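## Task

Take the loose end of the black network patch cord and push it into the port beneath the blue label, latch clip on top, until it clicks home. The cord must have stopped moving shortly after you finish.

## Robot and tools

Robot: two UR7e-type arms, left_arm and right_arm. Each has a parallel two-finger gripper (0 to 50 mm opening) and a wrist camera. Base positions in the scene frame: left_arm at (+0.053, +0.380, +0.026) m, right_arm at (-0.016, -0.455, +0.026) m. Both are turned almost exactly like the scene frame.

Frames. Scene frame: origin at table-top height halfway between the nominal bases, +x out over the table, +z up, left_arm on the +y side. Image left and right do not match these names. Each arm reports its hand pose, velocities and Hand target in its own base frame, and its offsets run along its own base axes. Rotations turn about the Hand target point. Fixed cameras and the table use the scene frame. Gripper axes: the fingers point along its +z axis and close along its x axis. end_effector_position is the midpoint between the pads, and the fingertips reach 17.5 mm past it. A camera block sticks out about 10 cm toward the gripper's -y side.

execute_actions(actions, cameras). actions holds a list of actions. Each action is a table of up to 15 rows, one row per 1/30 s; if shorter, its last row repeats. Every row has 18 numbers in [-1, 1] covering both arms: left dx, dy, dz, rx, ry, rz, gripper position, force_limit, speed, then the same nine for the right arm. The pose numbers are an offset from that arm's Hand target as it stood when the action began, not from the previous row. Scale: 1.0 is 0.6 m or 180 degrees, and rx, ry, rz form one rotation vector. Repeating an offset in a new action moves the arm further. Sending all six pose zeros asks again for the current Hand target. Gripper position: +1 fully open, about -0.65 pads touching, -1 to grip an object. force_limit: -1 about 20 N, 0 about 102 N, +1 about 185 N per pad. speed: -1 is 20 mm/s, 0 is 85, +1 is 150. Both start at +1. A 0 is a real command, so to leave a gripper alone, resend its last three numbers. cameras: list of names, ["all"], or []. An empty actions list returns all images and the scene number.

move(target, speed, blend, stop_force, zero, blocking, cameras). target is one 18-number row as above, or a list of up to 15 rows. Every row is an offset from the same starting Hand targets, not from the previous row. Each gripper follows a straight path. speed is in m/s, 0.002 to 3.6, default 0.25; turning is capped at twice that in rad/s. blend is the corner rounding in metres, 0 meaning stop at each point. stop_force is 3 to 120 N, shared by both arms. An arm's path ends when its wrist sensor feels that much push against its travel, and the arm then backs off slightly. Leave stop_force out when pulling away from a contact, and do not trust it while the gripper rotates. zero (default true) rezeroes the sensor first. blocking=false returns after 0.5 s and cannot be combined with stop_force. Moves last between 0.5 and 10 s. They do not avoid obstacles or the other arm, and they lag and overshoot more when faster. Keep paths away from an arm's own base. The result adds a move: line with the ending (done, off_target, moving, held, fault). limits=paced means the pose was clipped; limits=held means steps were withheld.

Other tools. wait(seconds 0 to 10) lets time run. stop brakes a running move. zoom_image(camera, region [x0,y0,x1,y1], at most 504 by 504 px) enlarges part of the newest image. zero_wrist_force(arm) tares that sensor. read_manual gives licence texts. finished_scene(scene 1 or 2) ends the scene for good.

Cameras, each 896x504: cam_head_left, cam_head_right, cam_high, cam_low, cam_left_wrist, cam_right_wrist. Calibration is given; wrist camera poses follow the arm's joints.

Results give, per arm: end_effector_position in metres, end_effector_quat_wxyz, and velocities. Velocities are omitted when Joint velocities read within noise. Also Hand target (the next offsets start from it; the gripper may rest short of it), Joint positions and torques, Wrist force and torque along the gripper's own axes (plus a peak line), and Tool commands. object_status: 0 moving, 1 blocked while opening, 2 blocked while closing (a held grip), 3 at the commanded position or pads closed. Opening in mm is about (250 - position_measured) x 0.202. A new position number changes status and lets new force and speed settings apply; a change of 0.01 is enough.

Cautions. Each step, commanded orientation is clipped to within 32 degrees of the present orientation. Wrist joints fault at about 14 to 16 N m of contact torque. Any part of an arm faults at 150 N plus or minus 25 N outside force, which stops it for 10 s. Both arms are stiff, so aim only slightly past a firm contact. Above 85 °C a motor triggers a 30 to 60 s brake stop, preceded by a MOTOR HOT line from 70 °C. Don't let the arms collide or grip each other's fingers. Don't drop the cords or let go while they move, and don't knock anything off the table. Avoid slamming fixed objects. Before finishing, make sure both cords lie still.

Each tool is called after ">>>" by a JSON object that holds its "name" and its "arguments", one argument or row to a line.

## Session

>>> {"name": "execute_actions", "arguments": {
  "actions": []
}}

Scene clock: 0.00 s.
left_arm: end_effector_position=(+0.2733, -0.1831, +0.1117) position_measured=3 object_status=3 end_effector_quat_wxyz=(+0.014, +0.880, +0.202, -0.431) | right_arm: end_effector_position=(+0.6582, +0.1592, +0.2108) position_measured=3 object_status=3 end_effector_quat_wxyz=(+0.021, +0.908, -0.419, +0.014)
Joint positions: left_arm=[-0.552 -1.377 2.036 -1.524 -2.169 0.794] | right_arm=[3.596 -2.01 -1.326 -1.391 1.523 2.89]
Joint velocities: within noise
Joint torques (N m): no reading
Wrist force (N): no reading
Wrist torque (N m): no reading
Wrist force, peak (N): no reading
Hand target: left_arm +0.2733, -0.1831, +0.1117; +0.014, +0.880, +0.202, -0.431 | right_arm +0.6582, +0.1592, +0.2108; +0.021, +0.908, -0.419, +0.014
Tool commands: left_gripper/position=+1.0 left_gripper/force_limit=+1.0 left_gripper/speed=+1.0 right_gripper/position=+1.0 right_gripper/force_limit=+1.0 right_gripper/speed=+1.0

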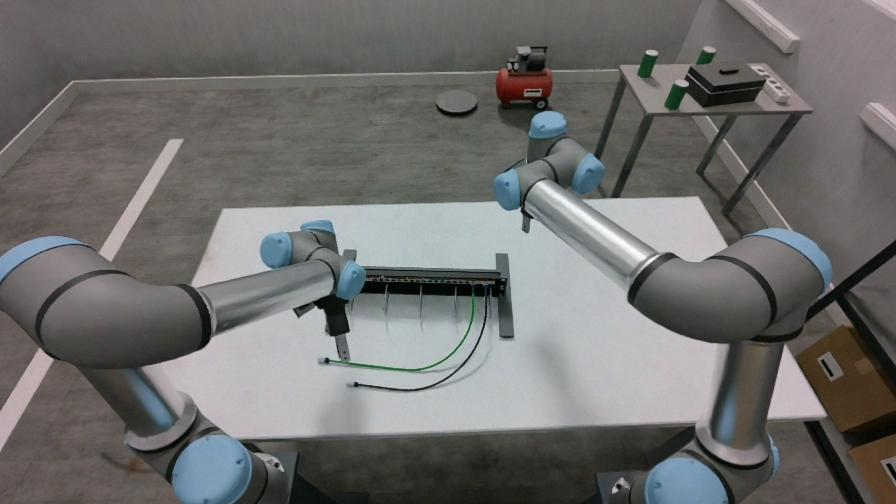

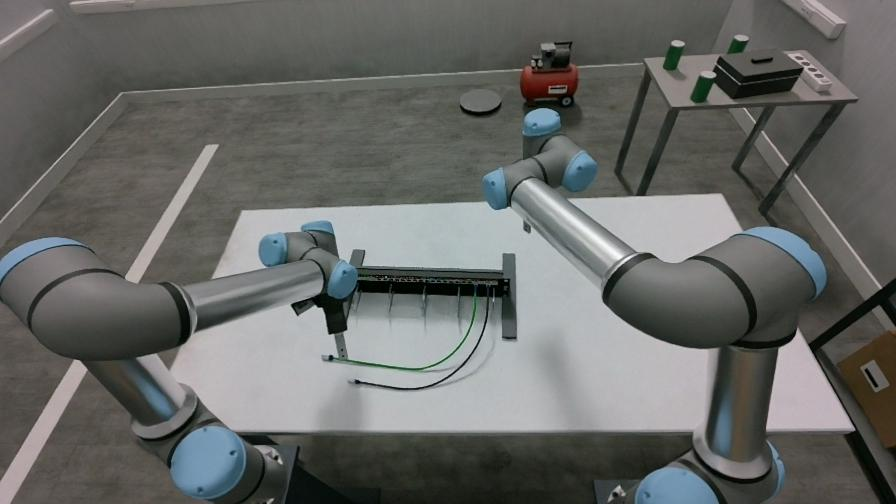

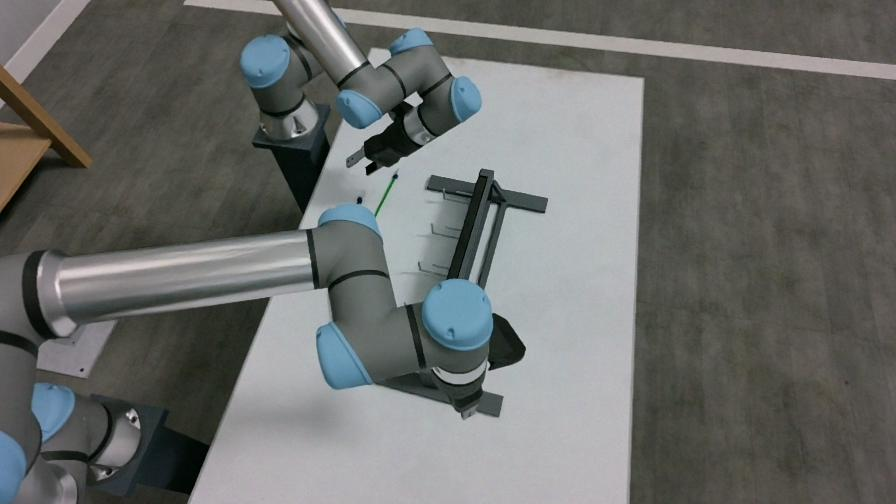

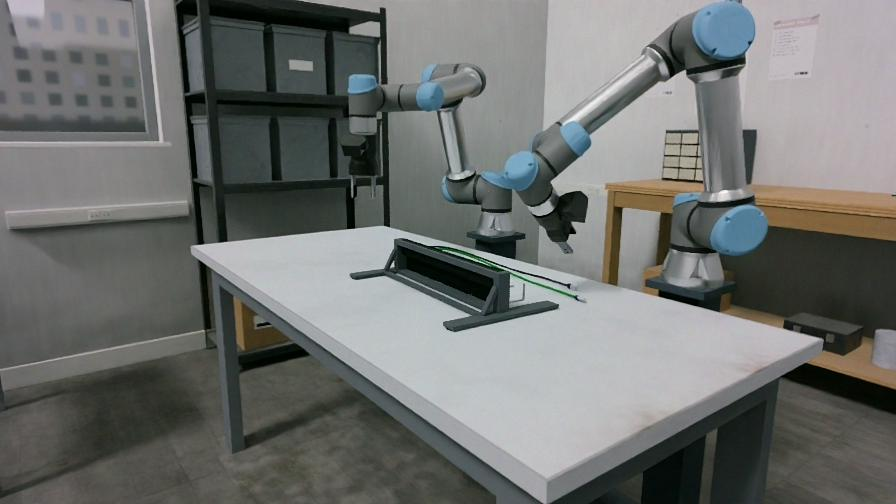

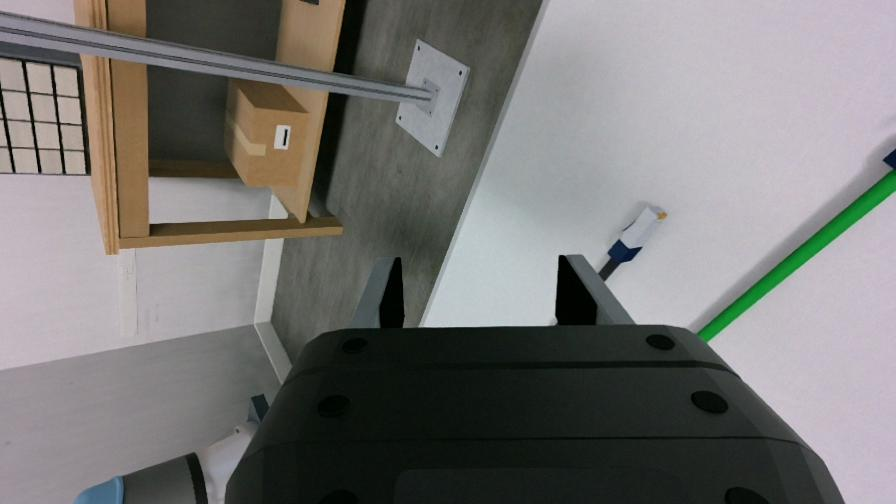

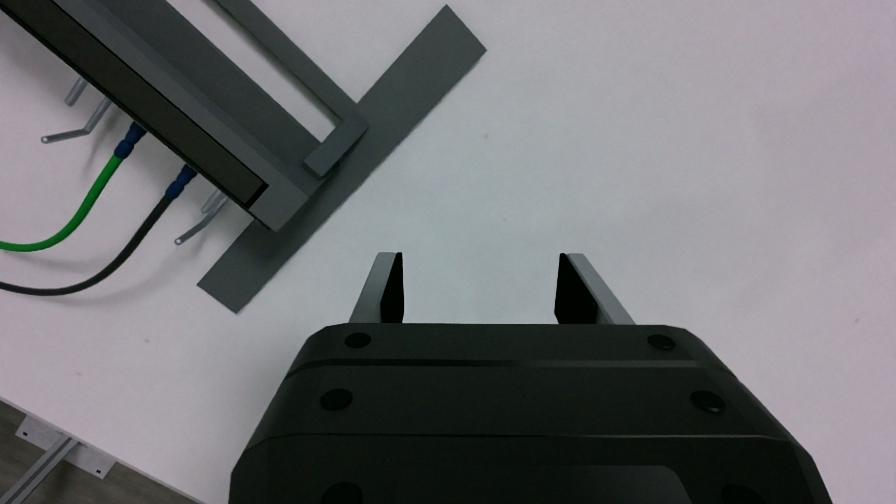

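>>> {"name": "zoom_image", "arguments": {
  "camera": "cam_head_right",
  "region": [310, 240, 530, 400]
}}

>>> {"name": "zoom_image", "arguments": {
  "camera": "cam_head_right",
  "region": [350, 260, 440, 310]
}}

>>> {"name": "zoom_image", "arguments": {
  "camera": "cam_head_right",
  "region": [430, 260, 520, 310]
}}

>>> {"name": "zoom_image", "arguments": {
  "camera": "cam_left_wrist",
  "region": [560, 120, 896, 330]
}}

Scaled by 2.291 from the camera's 896x504 image, which has a finer 1280x720 frame.

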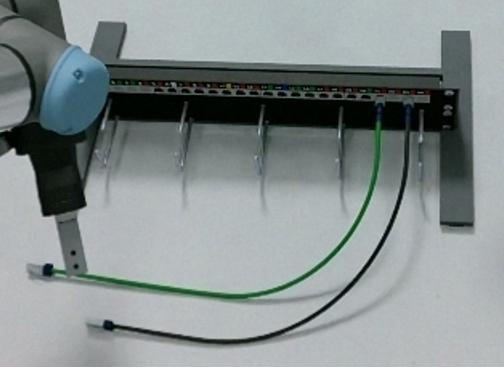

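Scaled by 5.600 from the camera's 896x504 image, which has a finer 1280x720 frame.

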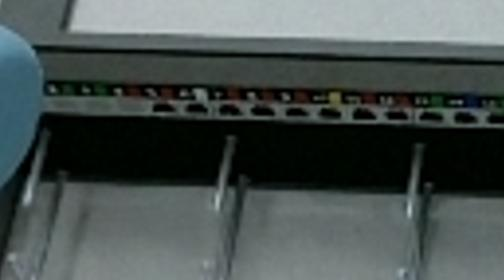

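Scaled by 5.600 from the camera's 896x504 image, which has a finer 1280x720 frame.

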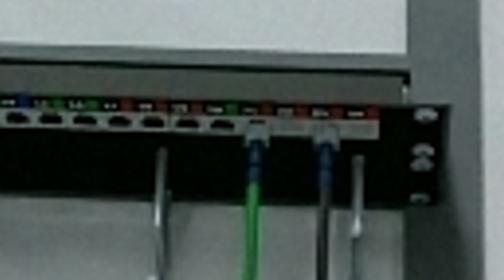

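Scaled by 1.500 from the camera's 896x504 image, which has a finer 1280x720 frame.

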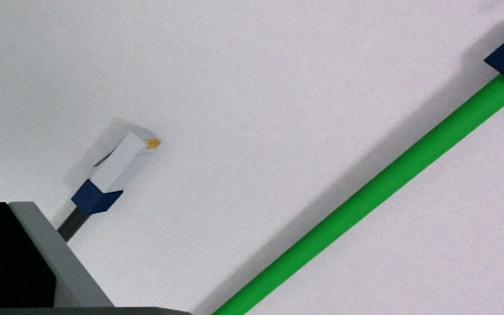

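>>> {"name": "zoom_image", "arguments": {
  "camera": "cam_left_wrist",
  "region": [590, 190, 690, 270]
}}

>>> {"name": "zoom_image", "arguments": {
  "camera": "cam_low",
  "region": [500, 250, 600, 310]
}}

Scaled by 5.040 from the camera's 896x504 image, which has a finer 1280x720 frame.

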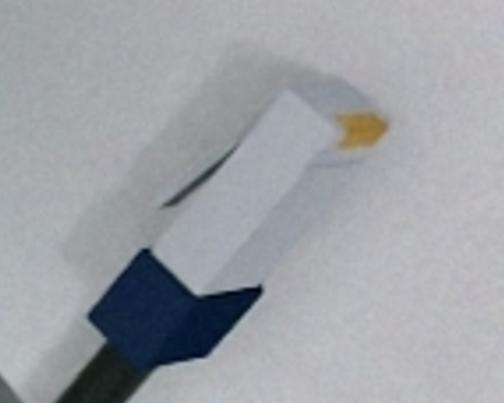

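Scaled by 5.040 from the camera's 896x504 image, which has a finer 1280x720 frame.

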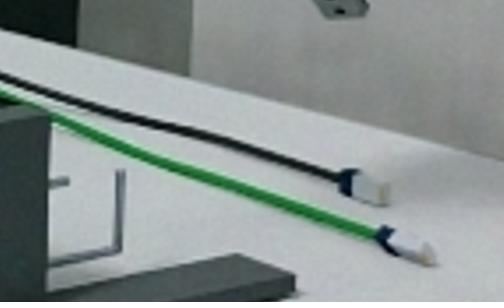

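>>> {"name": "move", "arguments": {
  "target": [-0.052,0.038,0.02,0.009,-0.285,-0.134,1,1,1,0,0,0,0,0,0,1,1,1],
  "cameras": ["cam_left_wrist","cam_head_right"]
}}

>>> {"name": "zoom_image", "arguments": {
  "camera": "cam_left_wrist",
  "region": [350, 150, 550, 300]
}}

>>> {"name": "zoom_image", "arguments": {
  "camera": "cam_low",
  "region": [390, 230, 590, 340]
}}

Scene clock: 61.93 s.
left_arm: end_effector_position=(+0.2421, -0.1603, +0.1237) position_measured=3 object_status=3 end_effector_quat_wxyz=(+0.000, +1.000, +0.000, -0.001) | right_arm: end_effector_position=(+0.6582, +0.1592, +0.2108) position_measured=3 object_status=3 end_effector_quat_wxyz=(+0.021, +0.908, -0.419, +0.014)
Joint positions: left_arm=[-1.06 -2.066 2.468 -1.972 -1.573 0.512] | right_arm=[3.596 -2.01 -1.326 -1.391 1.523 2.89]
Joint torques (N m): left_arm=[-12.45 -15.29 -15.62 -0.18 2.2 -2.42] | right_arm=[-0.11 48.58 26.84 3.26 0.03 0.12]
Wrist force (N): left_arm=[2.0 0.6 -1.5] | right_arm=[-0.1 -0.2 -0.1]
Wrist torque (N m): left_arm=[0.15 -0.44 0.05] | right_arm=[-0.04 0.01 0.00]
Wrist force, peak (N): left_arm=[-0.4 2.6 -1.7] | right_arm=[0.0 -0.7 0.0]
Hand target: left_arm +0.2421, -0.1603, +0.1237; +0.000, +1.000, +0.000, -0.001 | right_arm +0.6582, +0.1592, +0.2108; +0.021, +0.908, -0.419, +0.014
Off the commanded pose: left_arm 0.000 m, 0 deg | right_arm 0.000 m, 0 deg.
move: done
camera_calibration:
cam_left_wrist: T_world_to_cam=[[0.999834, -0.0179796, -0.00292, -0.23701], [-0.0158182, -0.936522, 0.350251, -0.176168], [-0.00903203, -0.350146, -0.936652, 0.190729], [0, 0, 0, 1]] pos_world=[0.235907, -0.102463, 0.239657]
Images, in order (width x height): cam_head_right 896x504, cam_left_wrist 896x504.

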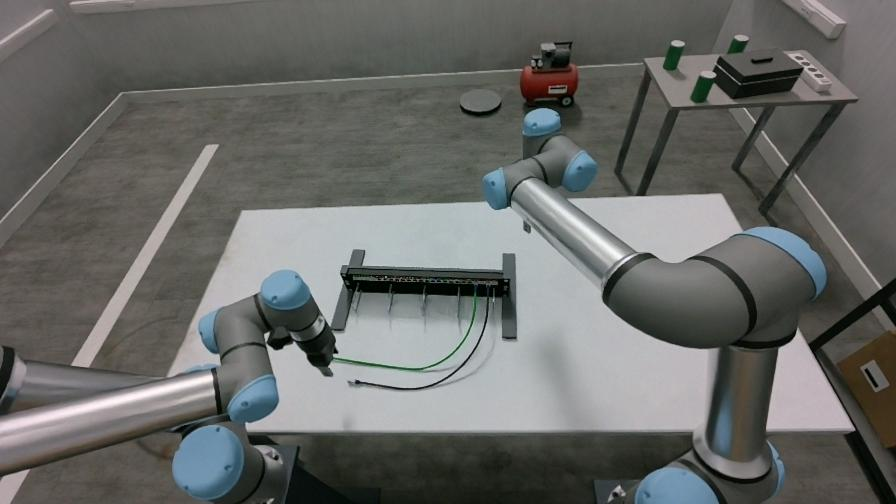

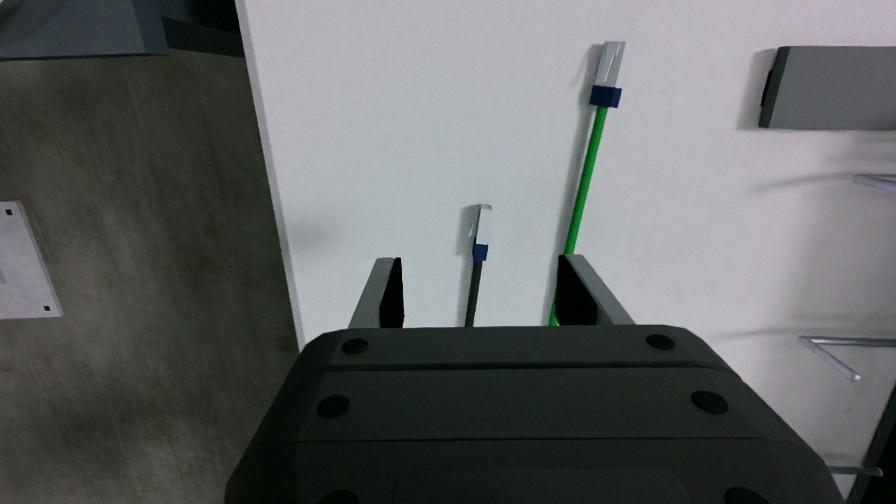

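Scaled by 2.520 from the camera's 896x504 image, which has a finer 1280x720 frame.

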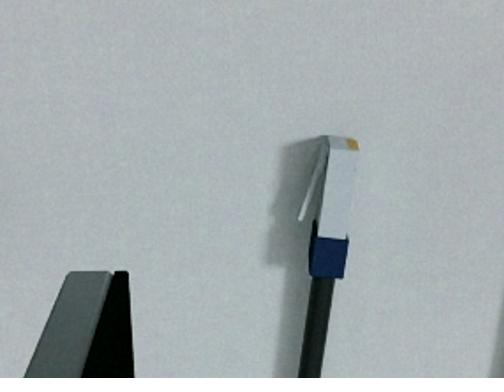

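This scene's latest camera images include none from cam_low. They are from: cam_head_right, cam_left_wrist. cam_low's image comes with the result of a call that names it in "cameras".

>>> {"name": "move", "arguments": {
  "target": [0,0,0,0,0,0,1,1,1,-0.33,0.285,-0.085,0.033,-0.547,0.457,1,1,1],
  "cameras": ["all"]
}}

Scene clock: 95.67 s.
left_arm: end_effector_position=(+0.2421, -0.1603, +0.1237) position_measured=3 object_status=3 end_effector_quat_wxyz=(+0.000, +1.000, +0.000, -0.001) | right_arm: end_effector_position=(+0.4602, +0.3302, +0.1598) position_measured=3 object_status=3 end_effector_quat_wxyz=(-0.326, +0.628, +0.326, +0.627)
Joint positions: left_arm=[-1.06 -2.066 2.468 -1.972 -1.573 0.511] | right_arm=[3.916 -2.39 -2.337 1.584 1.754 1.57]
Joint torques (N m): left_arm=[-11.19 -15.11 -16.29 -0.16 2.22 -2.44] | right_arm=[-6.77 29.19 10.62 5.92 2.38 -1.11]
Wrist force (N): left_arm=[1.8 0.6 -1.6] | right_arm=[-0.6 1.7 -0.8]
Wrist torque (N m): left_arm=[0.16 -0.40 0.04] | right_arm=[0.29 -0.52 -0.06]
Wrist force, peak (N): left_arm=[2.2 0.7 -1.9] | right_arm=[-0.6 1.9 -0.9]
Hand target: left_arm +0.2421, -0.1603, +0.1237; +0.000, +1.000, +0.000, -0.001 | right_arm +0.4602, +0.3302, +0.1598; -0.326, +0.628, +0.326, +0.627
Off the commanded pose: left_arm 0.000 m, 0 deg | right_arm 0.000 m, 0 deg.
move: done
camera_calibration:
cam_left_wrist: T_world_to_cam=[[0.999834, -0.0180632, -0.00257117, -0.237103], [-0.0160195, -0.936553, 0.35016, -0.176136], [-0.00873304, -0.35006, -0.936686, 0.19077], [0, 0, 0, 1]] pos_world=[0.235907, -0.102463, 0.239758]
cam_right_wrist: T_world_to_cam=[[0.0113366, 0.0131012, 0.99985, -0.158558], [0.565456, -0.824767, 0.0043958, 0.026338], [0.824701, 0.565321, -0.0167582, -0.433324], [0, 0, 0, 1]] pos_world=[0.344267, 0.268767, 0.151157]

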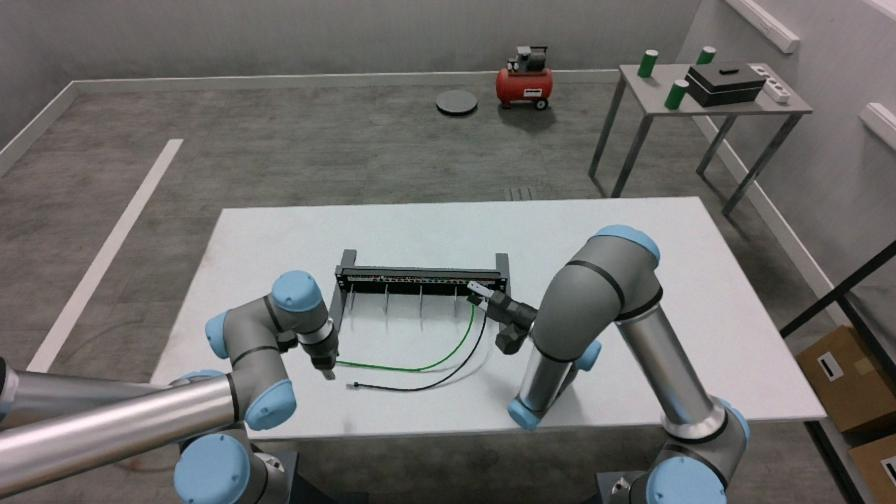

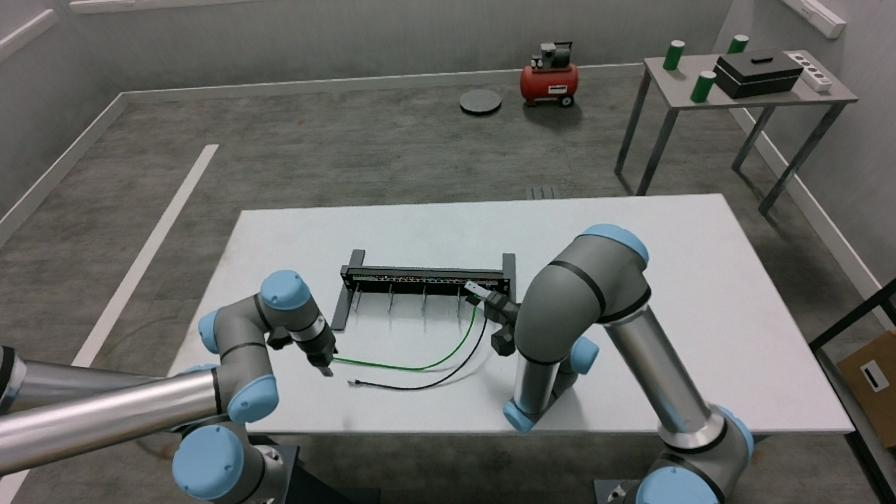

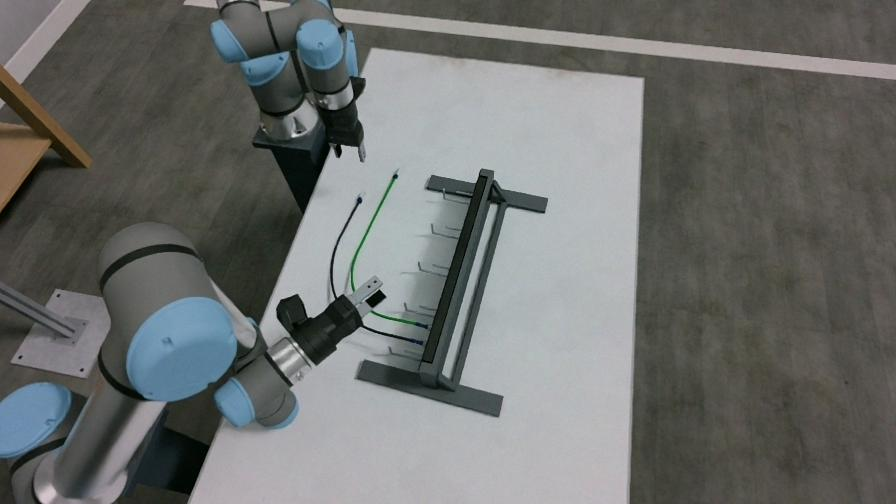

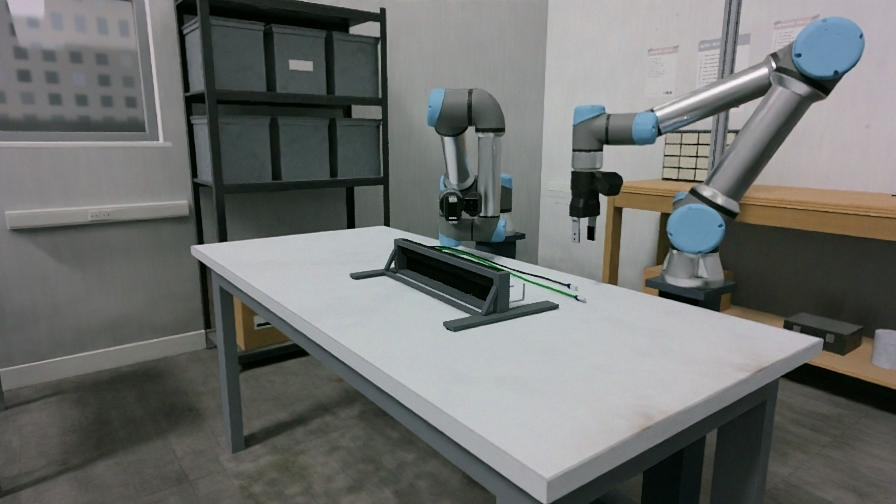

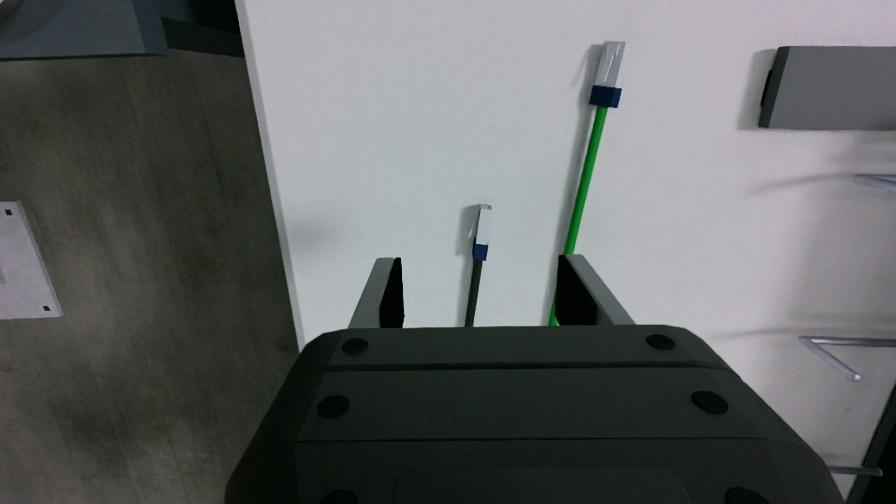

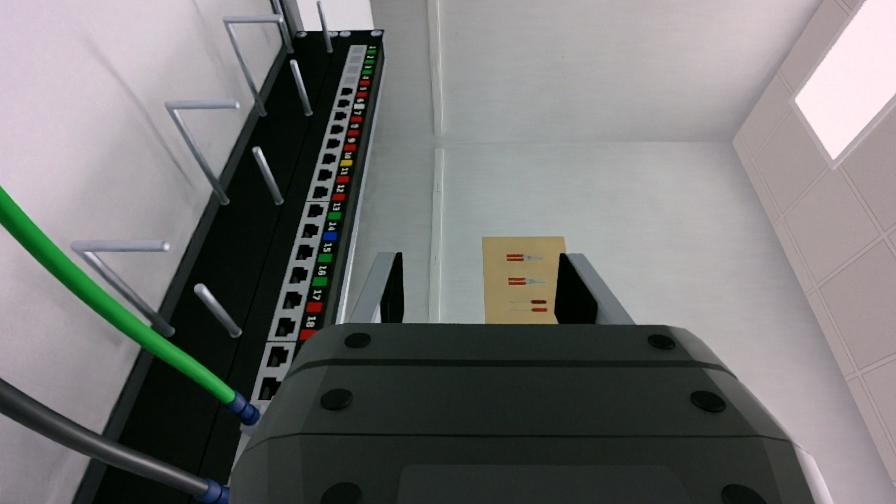

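>>> {"name": "zoom_image", "arguments": {
  "camera": "cam_right_wrist",
  "region": [260, 180, 400, 300]
}}

>>> {"name": "zoom_image", "arguments": {
  "camera": "cam_left_wrist",
  "region": [440, 190, 520, 340]
}}

>>> {"name": "zoom_image", "arguments": {
  "camera": "cam_right_wrist",
  "region": [0, 180, 400, 504]
}}

>>> {"name": "zoom_image", "arguments": {
  "camera": "cam_low",
  "region": [340, 230, 600, 340]
}}

Scaled by 3.600 from the camera's 896x504 image, which has a finer 1280x720 frame.

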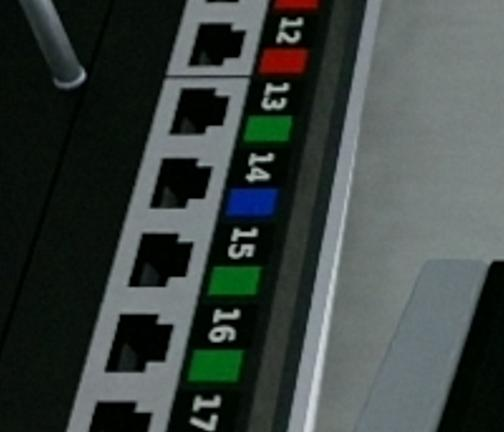

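Scaled by 3.360 from the camera's 896x504 image, which has a finer 1280x720 frame.

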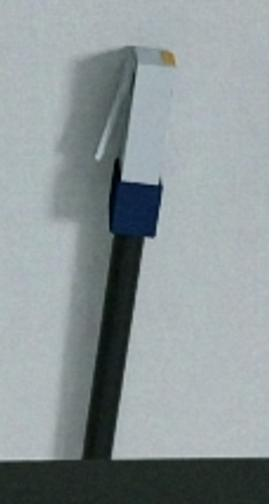

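Scaled by 1.260 from the camera's 896x504 image, which has a finer 1280x720 frame.

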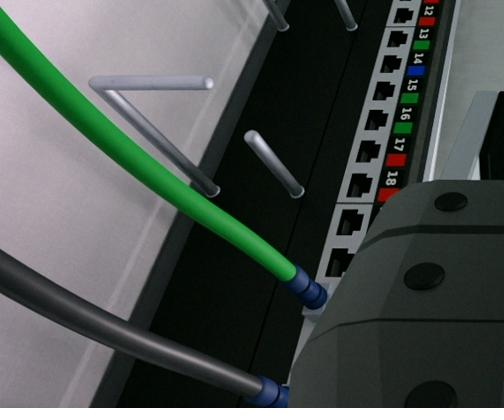

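Scaled by 1.938 from the camera's 896x504 image, which has a finer 1280x720 frame.

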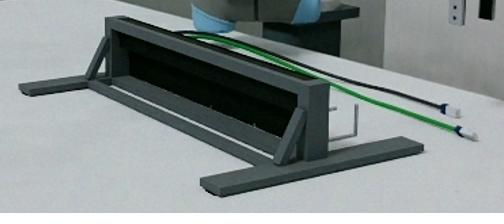

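>>> {"name": "move", "arguments": {
  "target": [
    [0.18,0.35,0.38,0,0,0,1,1,1,0,0,0.1,0,0,0,1,1,1],
    [0.18,0.35,0.38,0,0,0,1,1,1,-0.242,0.453,-0.1,-0.528,-0.243,0.502,1,1,1]
  ],
  "cameras": ["all"],
  "speed": 0.35
}}

Scene clock: 148.43 s.
left_arm: end_effector_position=(+0.3501, +0.0497, +0.3517) position_measured=3 object_status=3 end_effector_quat_wxyz=(+0.000, +1.000, +0.000, -0.001) | right_arm: end_effector_position=(+0.3150, +0.6019, +0.0998) position_measured=3 object_status=3 end_effector_quat_wxyz=(+0.001, +0.048, +0.999, +0.001)
Joint positions: left_arm=[-0.245 -1.957 1.817 -1.429 -1.571 1.326] | right_arm=[4.428 -2.096 -1.497 -1.117 1.57 -0.188]
Joint torques (N m): left_arm=[12.15 4.49 -31.03 -0.28 -2.21 2.51] | right_arm=[6.69 40.09 32.86 0.11 -2.2 -1.14]
Wrist force (N): left_arm=[2.0 0.8 -1.7] | right_arm=[0.0 -0.2 -0.1]
Wrist torque (N m): left_arm=[0.19 -0.44 -0.03] | right_arm=[-0.05 0.00 0.05]
Wrist force, peak (N): left_arm=[2.4 -1.0 -3.1] | right_arm=[-1.1 1.9 -0.7]
Hand target: left_arm +0.3501, +0.0497, +0.3517; +0.000, +1.000, +0.000, -0.001 | right_arm +0.3150, +0.6020, +0.0998; +0.001, +0.048, +0.999, +0.001
Off the commanded pose: left_arm 0.000 m, 0 deg | right_arm 0.000 m, 0 deg.
move: done
camera_calibration:
cam_left_wrist: T_world_to_cam=[[0.999834, -0.0180632, -0.00257117, -0.340705], [-0.0160195, -0.936553, 0.35016, -0.0575666], [-0.00873304, -0.35006, -0.936686, 0.47879], [0, 0, 0, 1]] pos_world=[0.343907, 0.107537, 0.467758]
cam_right_wrist: T_world_to_cam=[[-0.994991, 0.0985087, -0.0169914, 0.266648], [0.0863168, 0.932389, 0.350999, -0.60849], [0.0504191, 0.347774, -0.936222, -0.00159609], [0, 0, 0, 1]] pos_world=[0.317915, 0.541637, 0.216616]

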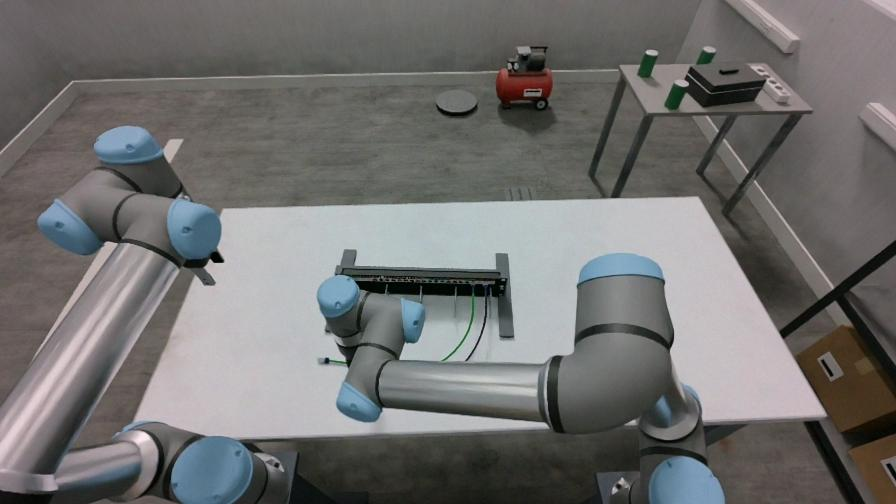

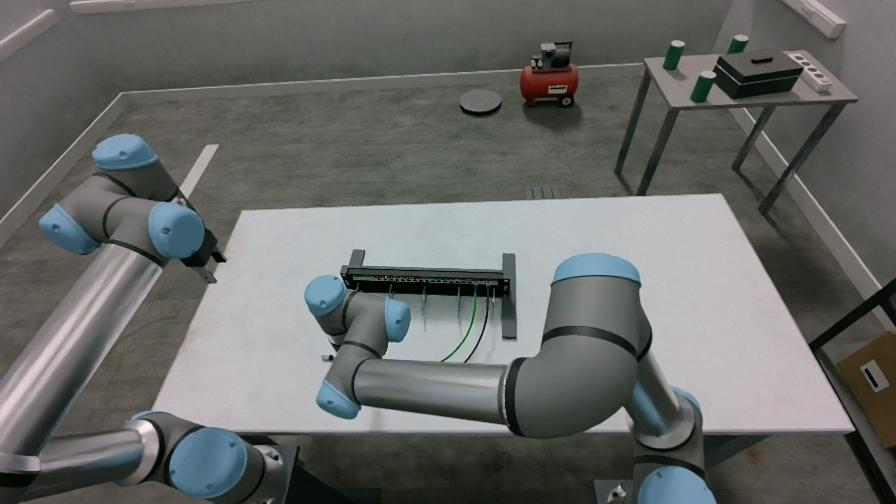

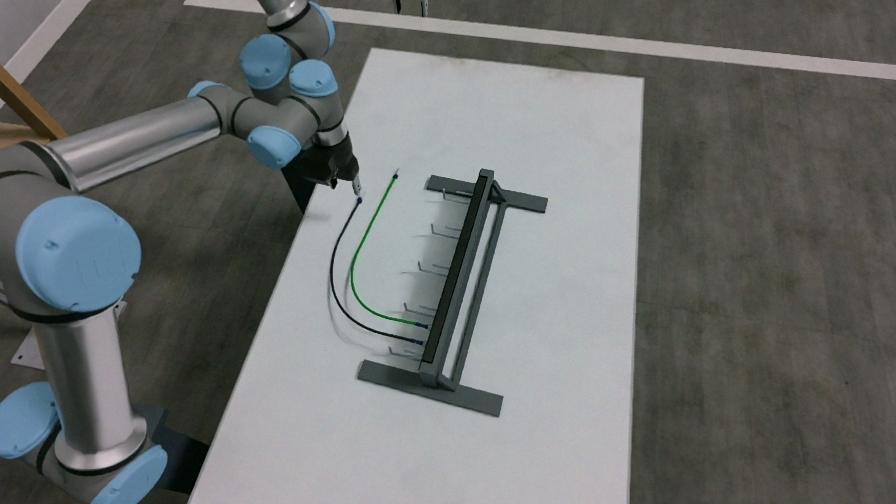

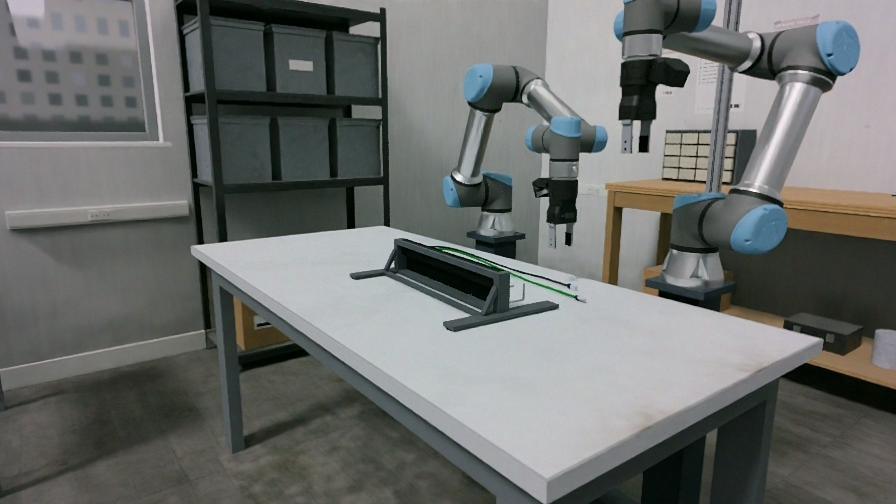

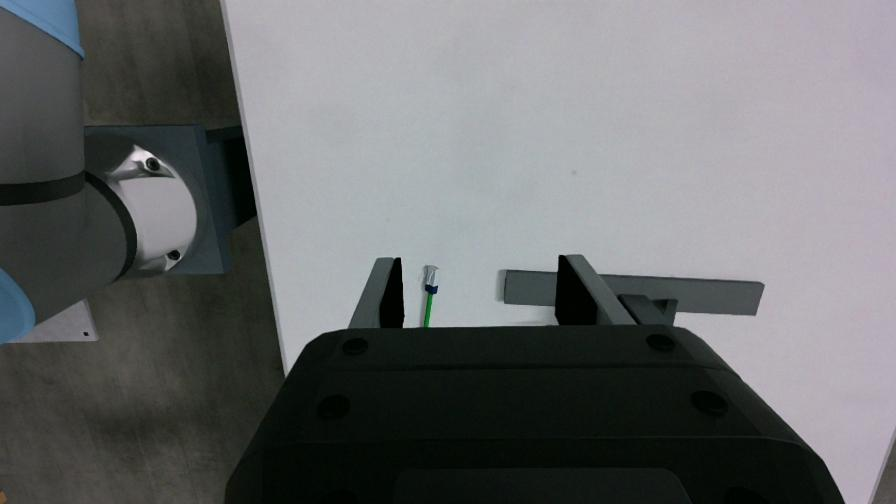

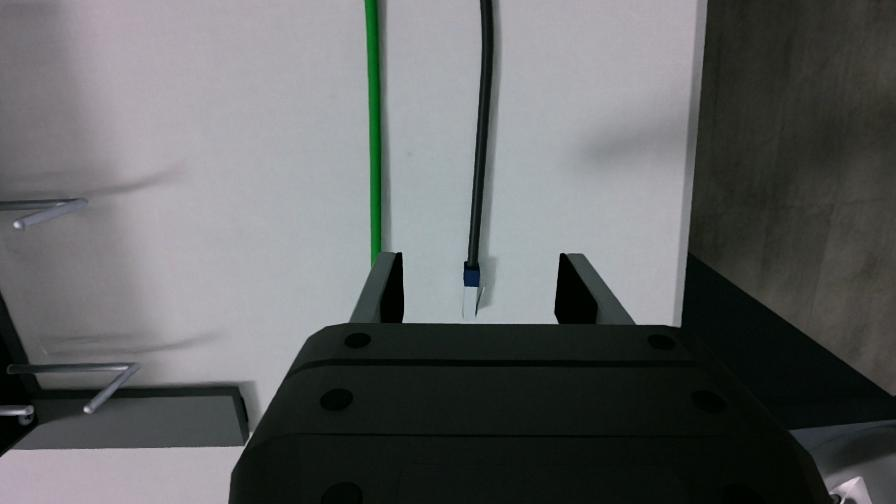

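>>> {"name": "move", "arguments": {
  "target": [0,0,0,0,0,0,1,1,1,-0.006,0.015,-0.12,0,0,0,1,1,1],
  "cameras": ["cam_right_wrist"]
}}

>>> {"name": "move", "arguments": {
  "target": [0,0,0,0,0,0,1,1,1,0,0,-0.08,0,0,0,1,1,1],
  "speed": 0.02,
  "stop_force": 5,
  "cameras": ["cam_right_wrist","cam_high"]
}}

Scene clock: 160.00 s.
left_arm: end_effector_position=(+0.3501, +0.0497, +0.3517) position_measured=3 object_status=3 end_effector_quat_wxyz=(+0.000, +1.000, +0.000, -0.001) | right_arm: end_effector_position=(+0.3114, +0.6109, +0.0280) position_measured=3 object_status=3 end_effector_quat_wxyz=(+0.001, +0.048, +0.999, +0.001)
Joint positions: left_arm=[-0.245 -1.957 1.817 -1.429 -1.571 1.326] | right_arm=[4.437 -2.195 -1.544 -0.972 1.57 -0.179]
Joint torques (N m): left_arm=[12.52 3.85 -31.64 -0.21 -2.23 2.55] | right_arm=[6.83 42.95 15.14 6.63 0.01 0.83]
Wrist force (N): left_arm=[1.4 0.9 -2.0] | right_arm=[0.0 -0.3 0.2]
Wrist torque (N m): left_arm=[0.20 -0.36 -0.03] | right_arm=[-0.05 -0.01 0.05]
Wrist force, peak (N): left_arm=[2.0 0.7 -2.0] | right_arm=[0.0 -0.4 -1.5]
Hand target: left_arm +0.3501, +0.0497, +0.3517; +0.000, +1.000, +0.000, -0.001 | right_arm +0.3114, +0.6110, +0.0278; +0.001, +0.048, +0.999, +0.001
Off the commanded pose: left_arm 0.000 m, 0 deg | right_arm 0.000 m, 0 deg.
move: done
camera_calibration:
cam_right_wrist: T_world_to_cam=[[-0.995013, 0.0982841, -0.0170008, 0.26109], [0.0861195, 0.932522, 0.350694, -0.591335], [0.0503213, 0.347481, -0.936336, -0.0715576], [0, 0, 0, 1]] pos_world=[0.314315, 0.550637, 0.144815]
Images, in order (width x height): cam_right_wrist 896x504.

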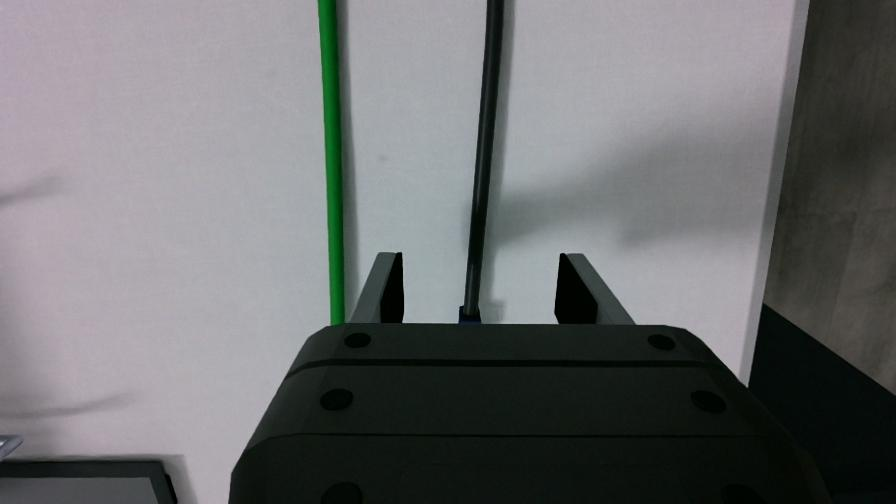

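Scene clock: 163.13 s.
left_arm: end_effector_position=(+0.3501, +0.0497, +0.3517) position_measured=3 object_status=3 end_effector_quat_wxyz=(+0.000, +1.000, +0.000, -0.001) | right_arm: end_effector_position=(+0.3114, +0.6110, -0.0060) position_measured=3 object_status=3 end_effector_quat_wxyz=(+0.001, +0.048, +0.999, +0.001)
Joint positions: left_arm=[-0.245 -1.957 1.817 -1.429 -1.571 1.326] | right_arm=[4.437 -2.242 -1.566 -0.903 1.57 -0.179]
Joint torques (N m): left_arm=[12.08 4.19 -31.59 -0.21 -2.25 2.48] | right_arm=[-4.06 62.54 29.81 0.32 -1.53 0.83]
Wrist force (N): left_arm=[1.8 1.0 -1.9] | right_arm=[0.0 0.0 -0.1]
Wrist torque (N m): left_arm=[0.21 -0.42 -0.02] | right_arm=[0.00 0.00 0.05]
Wrist force, peak (N): left_arm=[2.0 0.7 -1.9] | right_arm=[3.5 -8.1 -32.2]
Hand target: left_arm +0.3501, +0.0497, +0.3517; +0.000, +1.000, +0.000, -0.001 | right_arm +0.3114, +0.6110, -0.0060; +0.001, +0.048, +0.999, +0.001 (not the last commanded pose)
Off the commanded pose: left_arm 0.000 m, 0 deg | right_arm 0.014 m, 0 deg.
move: contact (right_arm)
camera_calibration:
cam_right_wrist: T_world_to_cam=[[-0.995013, 0.0982841, -0.0170008, 0.260512], [0.0861195, 0.932522, 0.350694, -0.579411], [0.0503213, 0.347481, -0.936336, -0.103393], [0, 0, 0, 1]] pos_world=[0.314315, 0.550637, 0.110815]
Images, in order (width x height): cam_high 896x504, cam_right_wrist 896x504.

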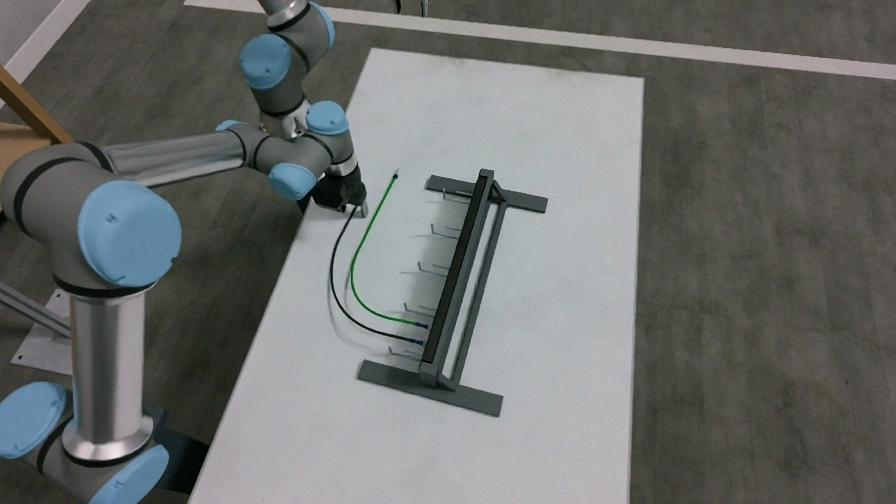

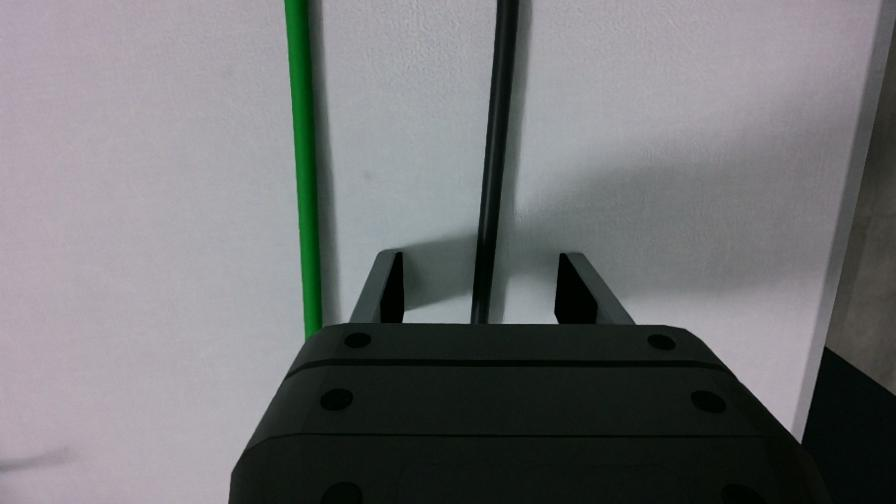

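>>> {"name": "move", "arguments": {
  "target": [
    [0,0,0,0,0,0,1,1,1,0,0,0.0025,0,0,0,1,-0.6,-1],
    [0,0,0,0,0,0,1,1,1,0,0,0.0026,0,0,0,-1,-0.6,-1]
  ]
}}

>>> {"name": "move", "arguments": {
  "target": [0,0,0,0,0,0,1,1,1,0,0,0.1,0,0,0,-1,-0.6,-1],
  "speed": 0.1,
  "cameras": ["cam_right_wrist","cam_low","cam_high"]
}}

>>> {"name": "zoom_image", "arguments": {
  "camera": "cam_low",
  "region": [500, 180, 640, 300]
}}

Scene clock: 170.83 s.
left_arm: end_effector_position=(+0.3501, +0.0497, +0.3517) position_measured=3 object_status=3 end_effector_quat_wxyz=(+0.000, +1.000, +0.000, -0.001) | right_arm: end_effector_position=(+0.3114, +0.6110, -0.0044) position_measured=227 object_status=2 end_effector_quat_wxyz=(+0.001, +0.048, +0.999, +0.001)
Joint positions: left_arm=[-0.245 -1.957 1.817 -1.429 -1.571 1.326] | right_arm=[4.437 -2.24 -1.565 -0.906 1.57 -0.179]
Joint torques (N m): left_arm=[11.7 3.31 -31.15 -0.41 -2.05 2.46] | right_arm=[-5 62.23 30.15 0.03 -1.43 0.76]
Wrist force (N): left_arm=[1.6 0.8 -1.8] | right_arm=[0.2 0.1 -0.2]
Wrist torque (N m): left_arm=[0.18 -0.39 -0.02] | right_arm=[0.02 -0.03 0.06]
Wrist force, peak (N): left_arm=[2.3 1.0 -2.0] | right_arm=[-0.2 0.4 -0.5]
Hand target: left_arm +0.3501, +0.0497, +0.3517; +0.000, +1.000, +0.000, -0.001 | right_arm +0.3114, +0.6110, -0.0044; +0.001, +0.048, +0.999, +0.001
Off the commanded pose: left_arm 0.000 m, 0 deg | right_arm 0.000 m, 0 deg.
move: done

Scene clock: 172.03 s.
left_arm: end_effector_position=(+0.3501, +0.0497, +0.3517) position_measured=3 object_status=3 end_effector_quat_wxyz=(+0.000, +1.000, +0.000, -0.001) | right_arm: end_effector_position=(+0.3114, +0.6110, +0.0554) position_measured=227 object_status=2 end_effector_quat_wxyz=(+0.001, +0.048, +0.999, +0.001)
Joint positions: left_arm=[-0.245 -1.957 1.817 -1.429 -1.571 1.326] | right_arm=[4.437 -2.16 -1.521 -1.03 1.57 -0.179]
Joint torques (N m): left_arm=[12.24 4.07 -31.86 -0.41 -2 2.37] | right_arm=[-0.68 60.85 31.17 -0.08 -0.91 0.94]
Wrist force (N): left_arm=[1.8 0.5 -1.7] | right_arm=[-0.2 0.2 -0.1]
Wrist torque (N m): left_arm=[0.14 -0.42 -0.03] | right_arm=[0.00 0.04 0.06]
Wrist force, peak (N): left_arm=[2.1 1.0 -1.9] | right_arm=[-0.4 0.1 -0.9]
Hand target: left_arm +0.3501, +0.0497, +0.3517; +0.000, +1.000, +0.000, -0.001 | right_arm +0.3114, +0.6110, +0.0556; +0.001, +0.048, +0.999, +0.001
Off the commanded pose: left_arm 0.000 m, 0 deg | right_arm 0.000 m, 0 deg.
move: done
camera_calibration:
cam_right_wrist: T_world_to_cam=[[-0.995008, 0.0983194, -0.0170937, 0.261551], [0.0861198, 0.932519, 0.350702, -0.600944], [0.0504211, 0.34748, -0.936331, -0.0459332], [0, 0, 0, 1]] pos_world=[0.314315, 0.550637, 0.172215]
Images, in order (width x height): cam_high 896x504, cam_low 896x504, cam_right_wrist 896x504.

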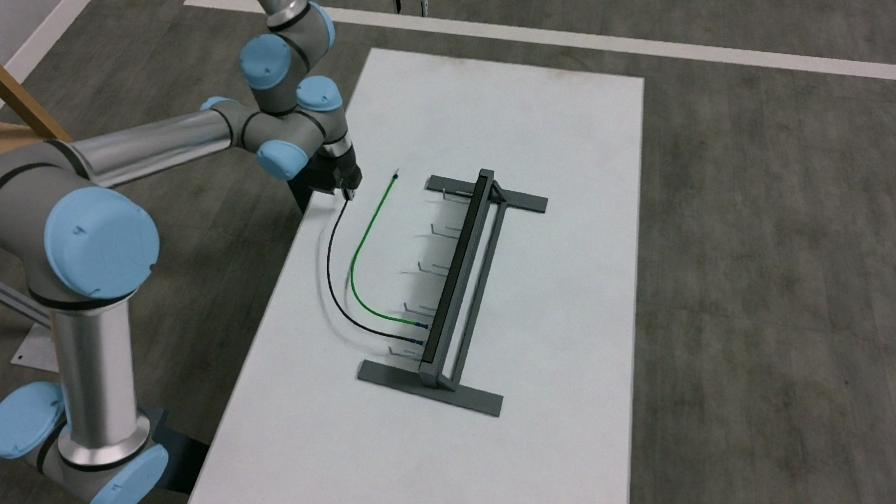

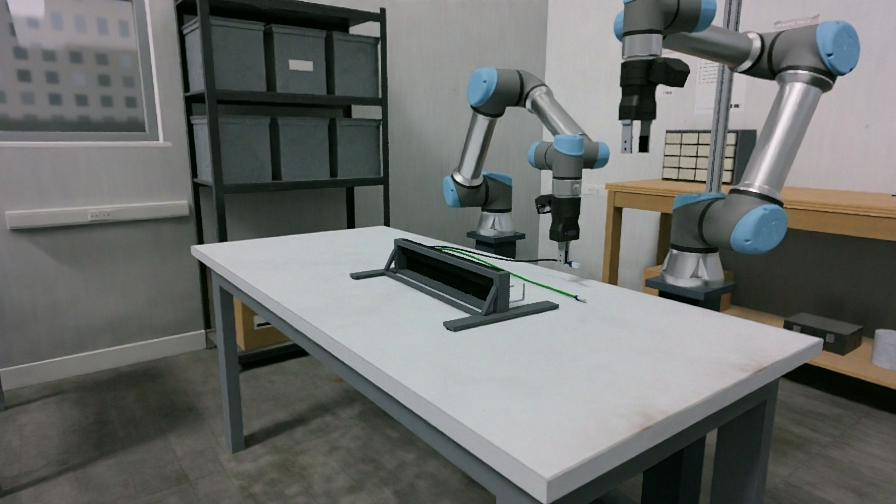

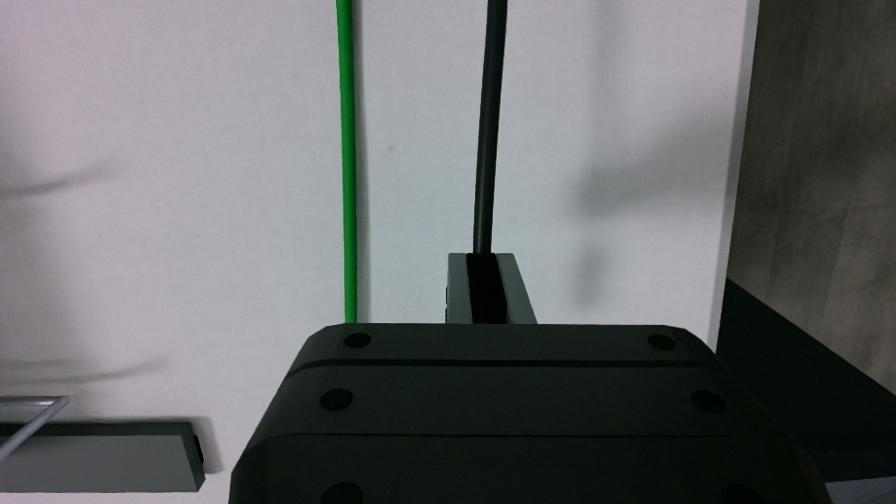

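Scaled by 3.600 from the camera's 896x504 image, which has a finer 1280x720 frame.

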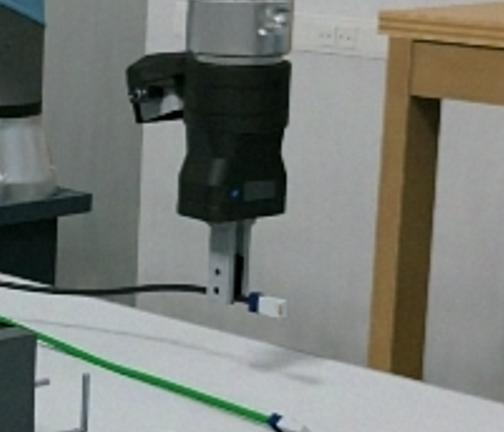

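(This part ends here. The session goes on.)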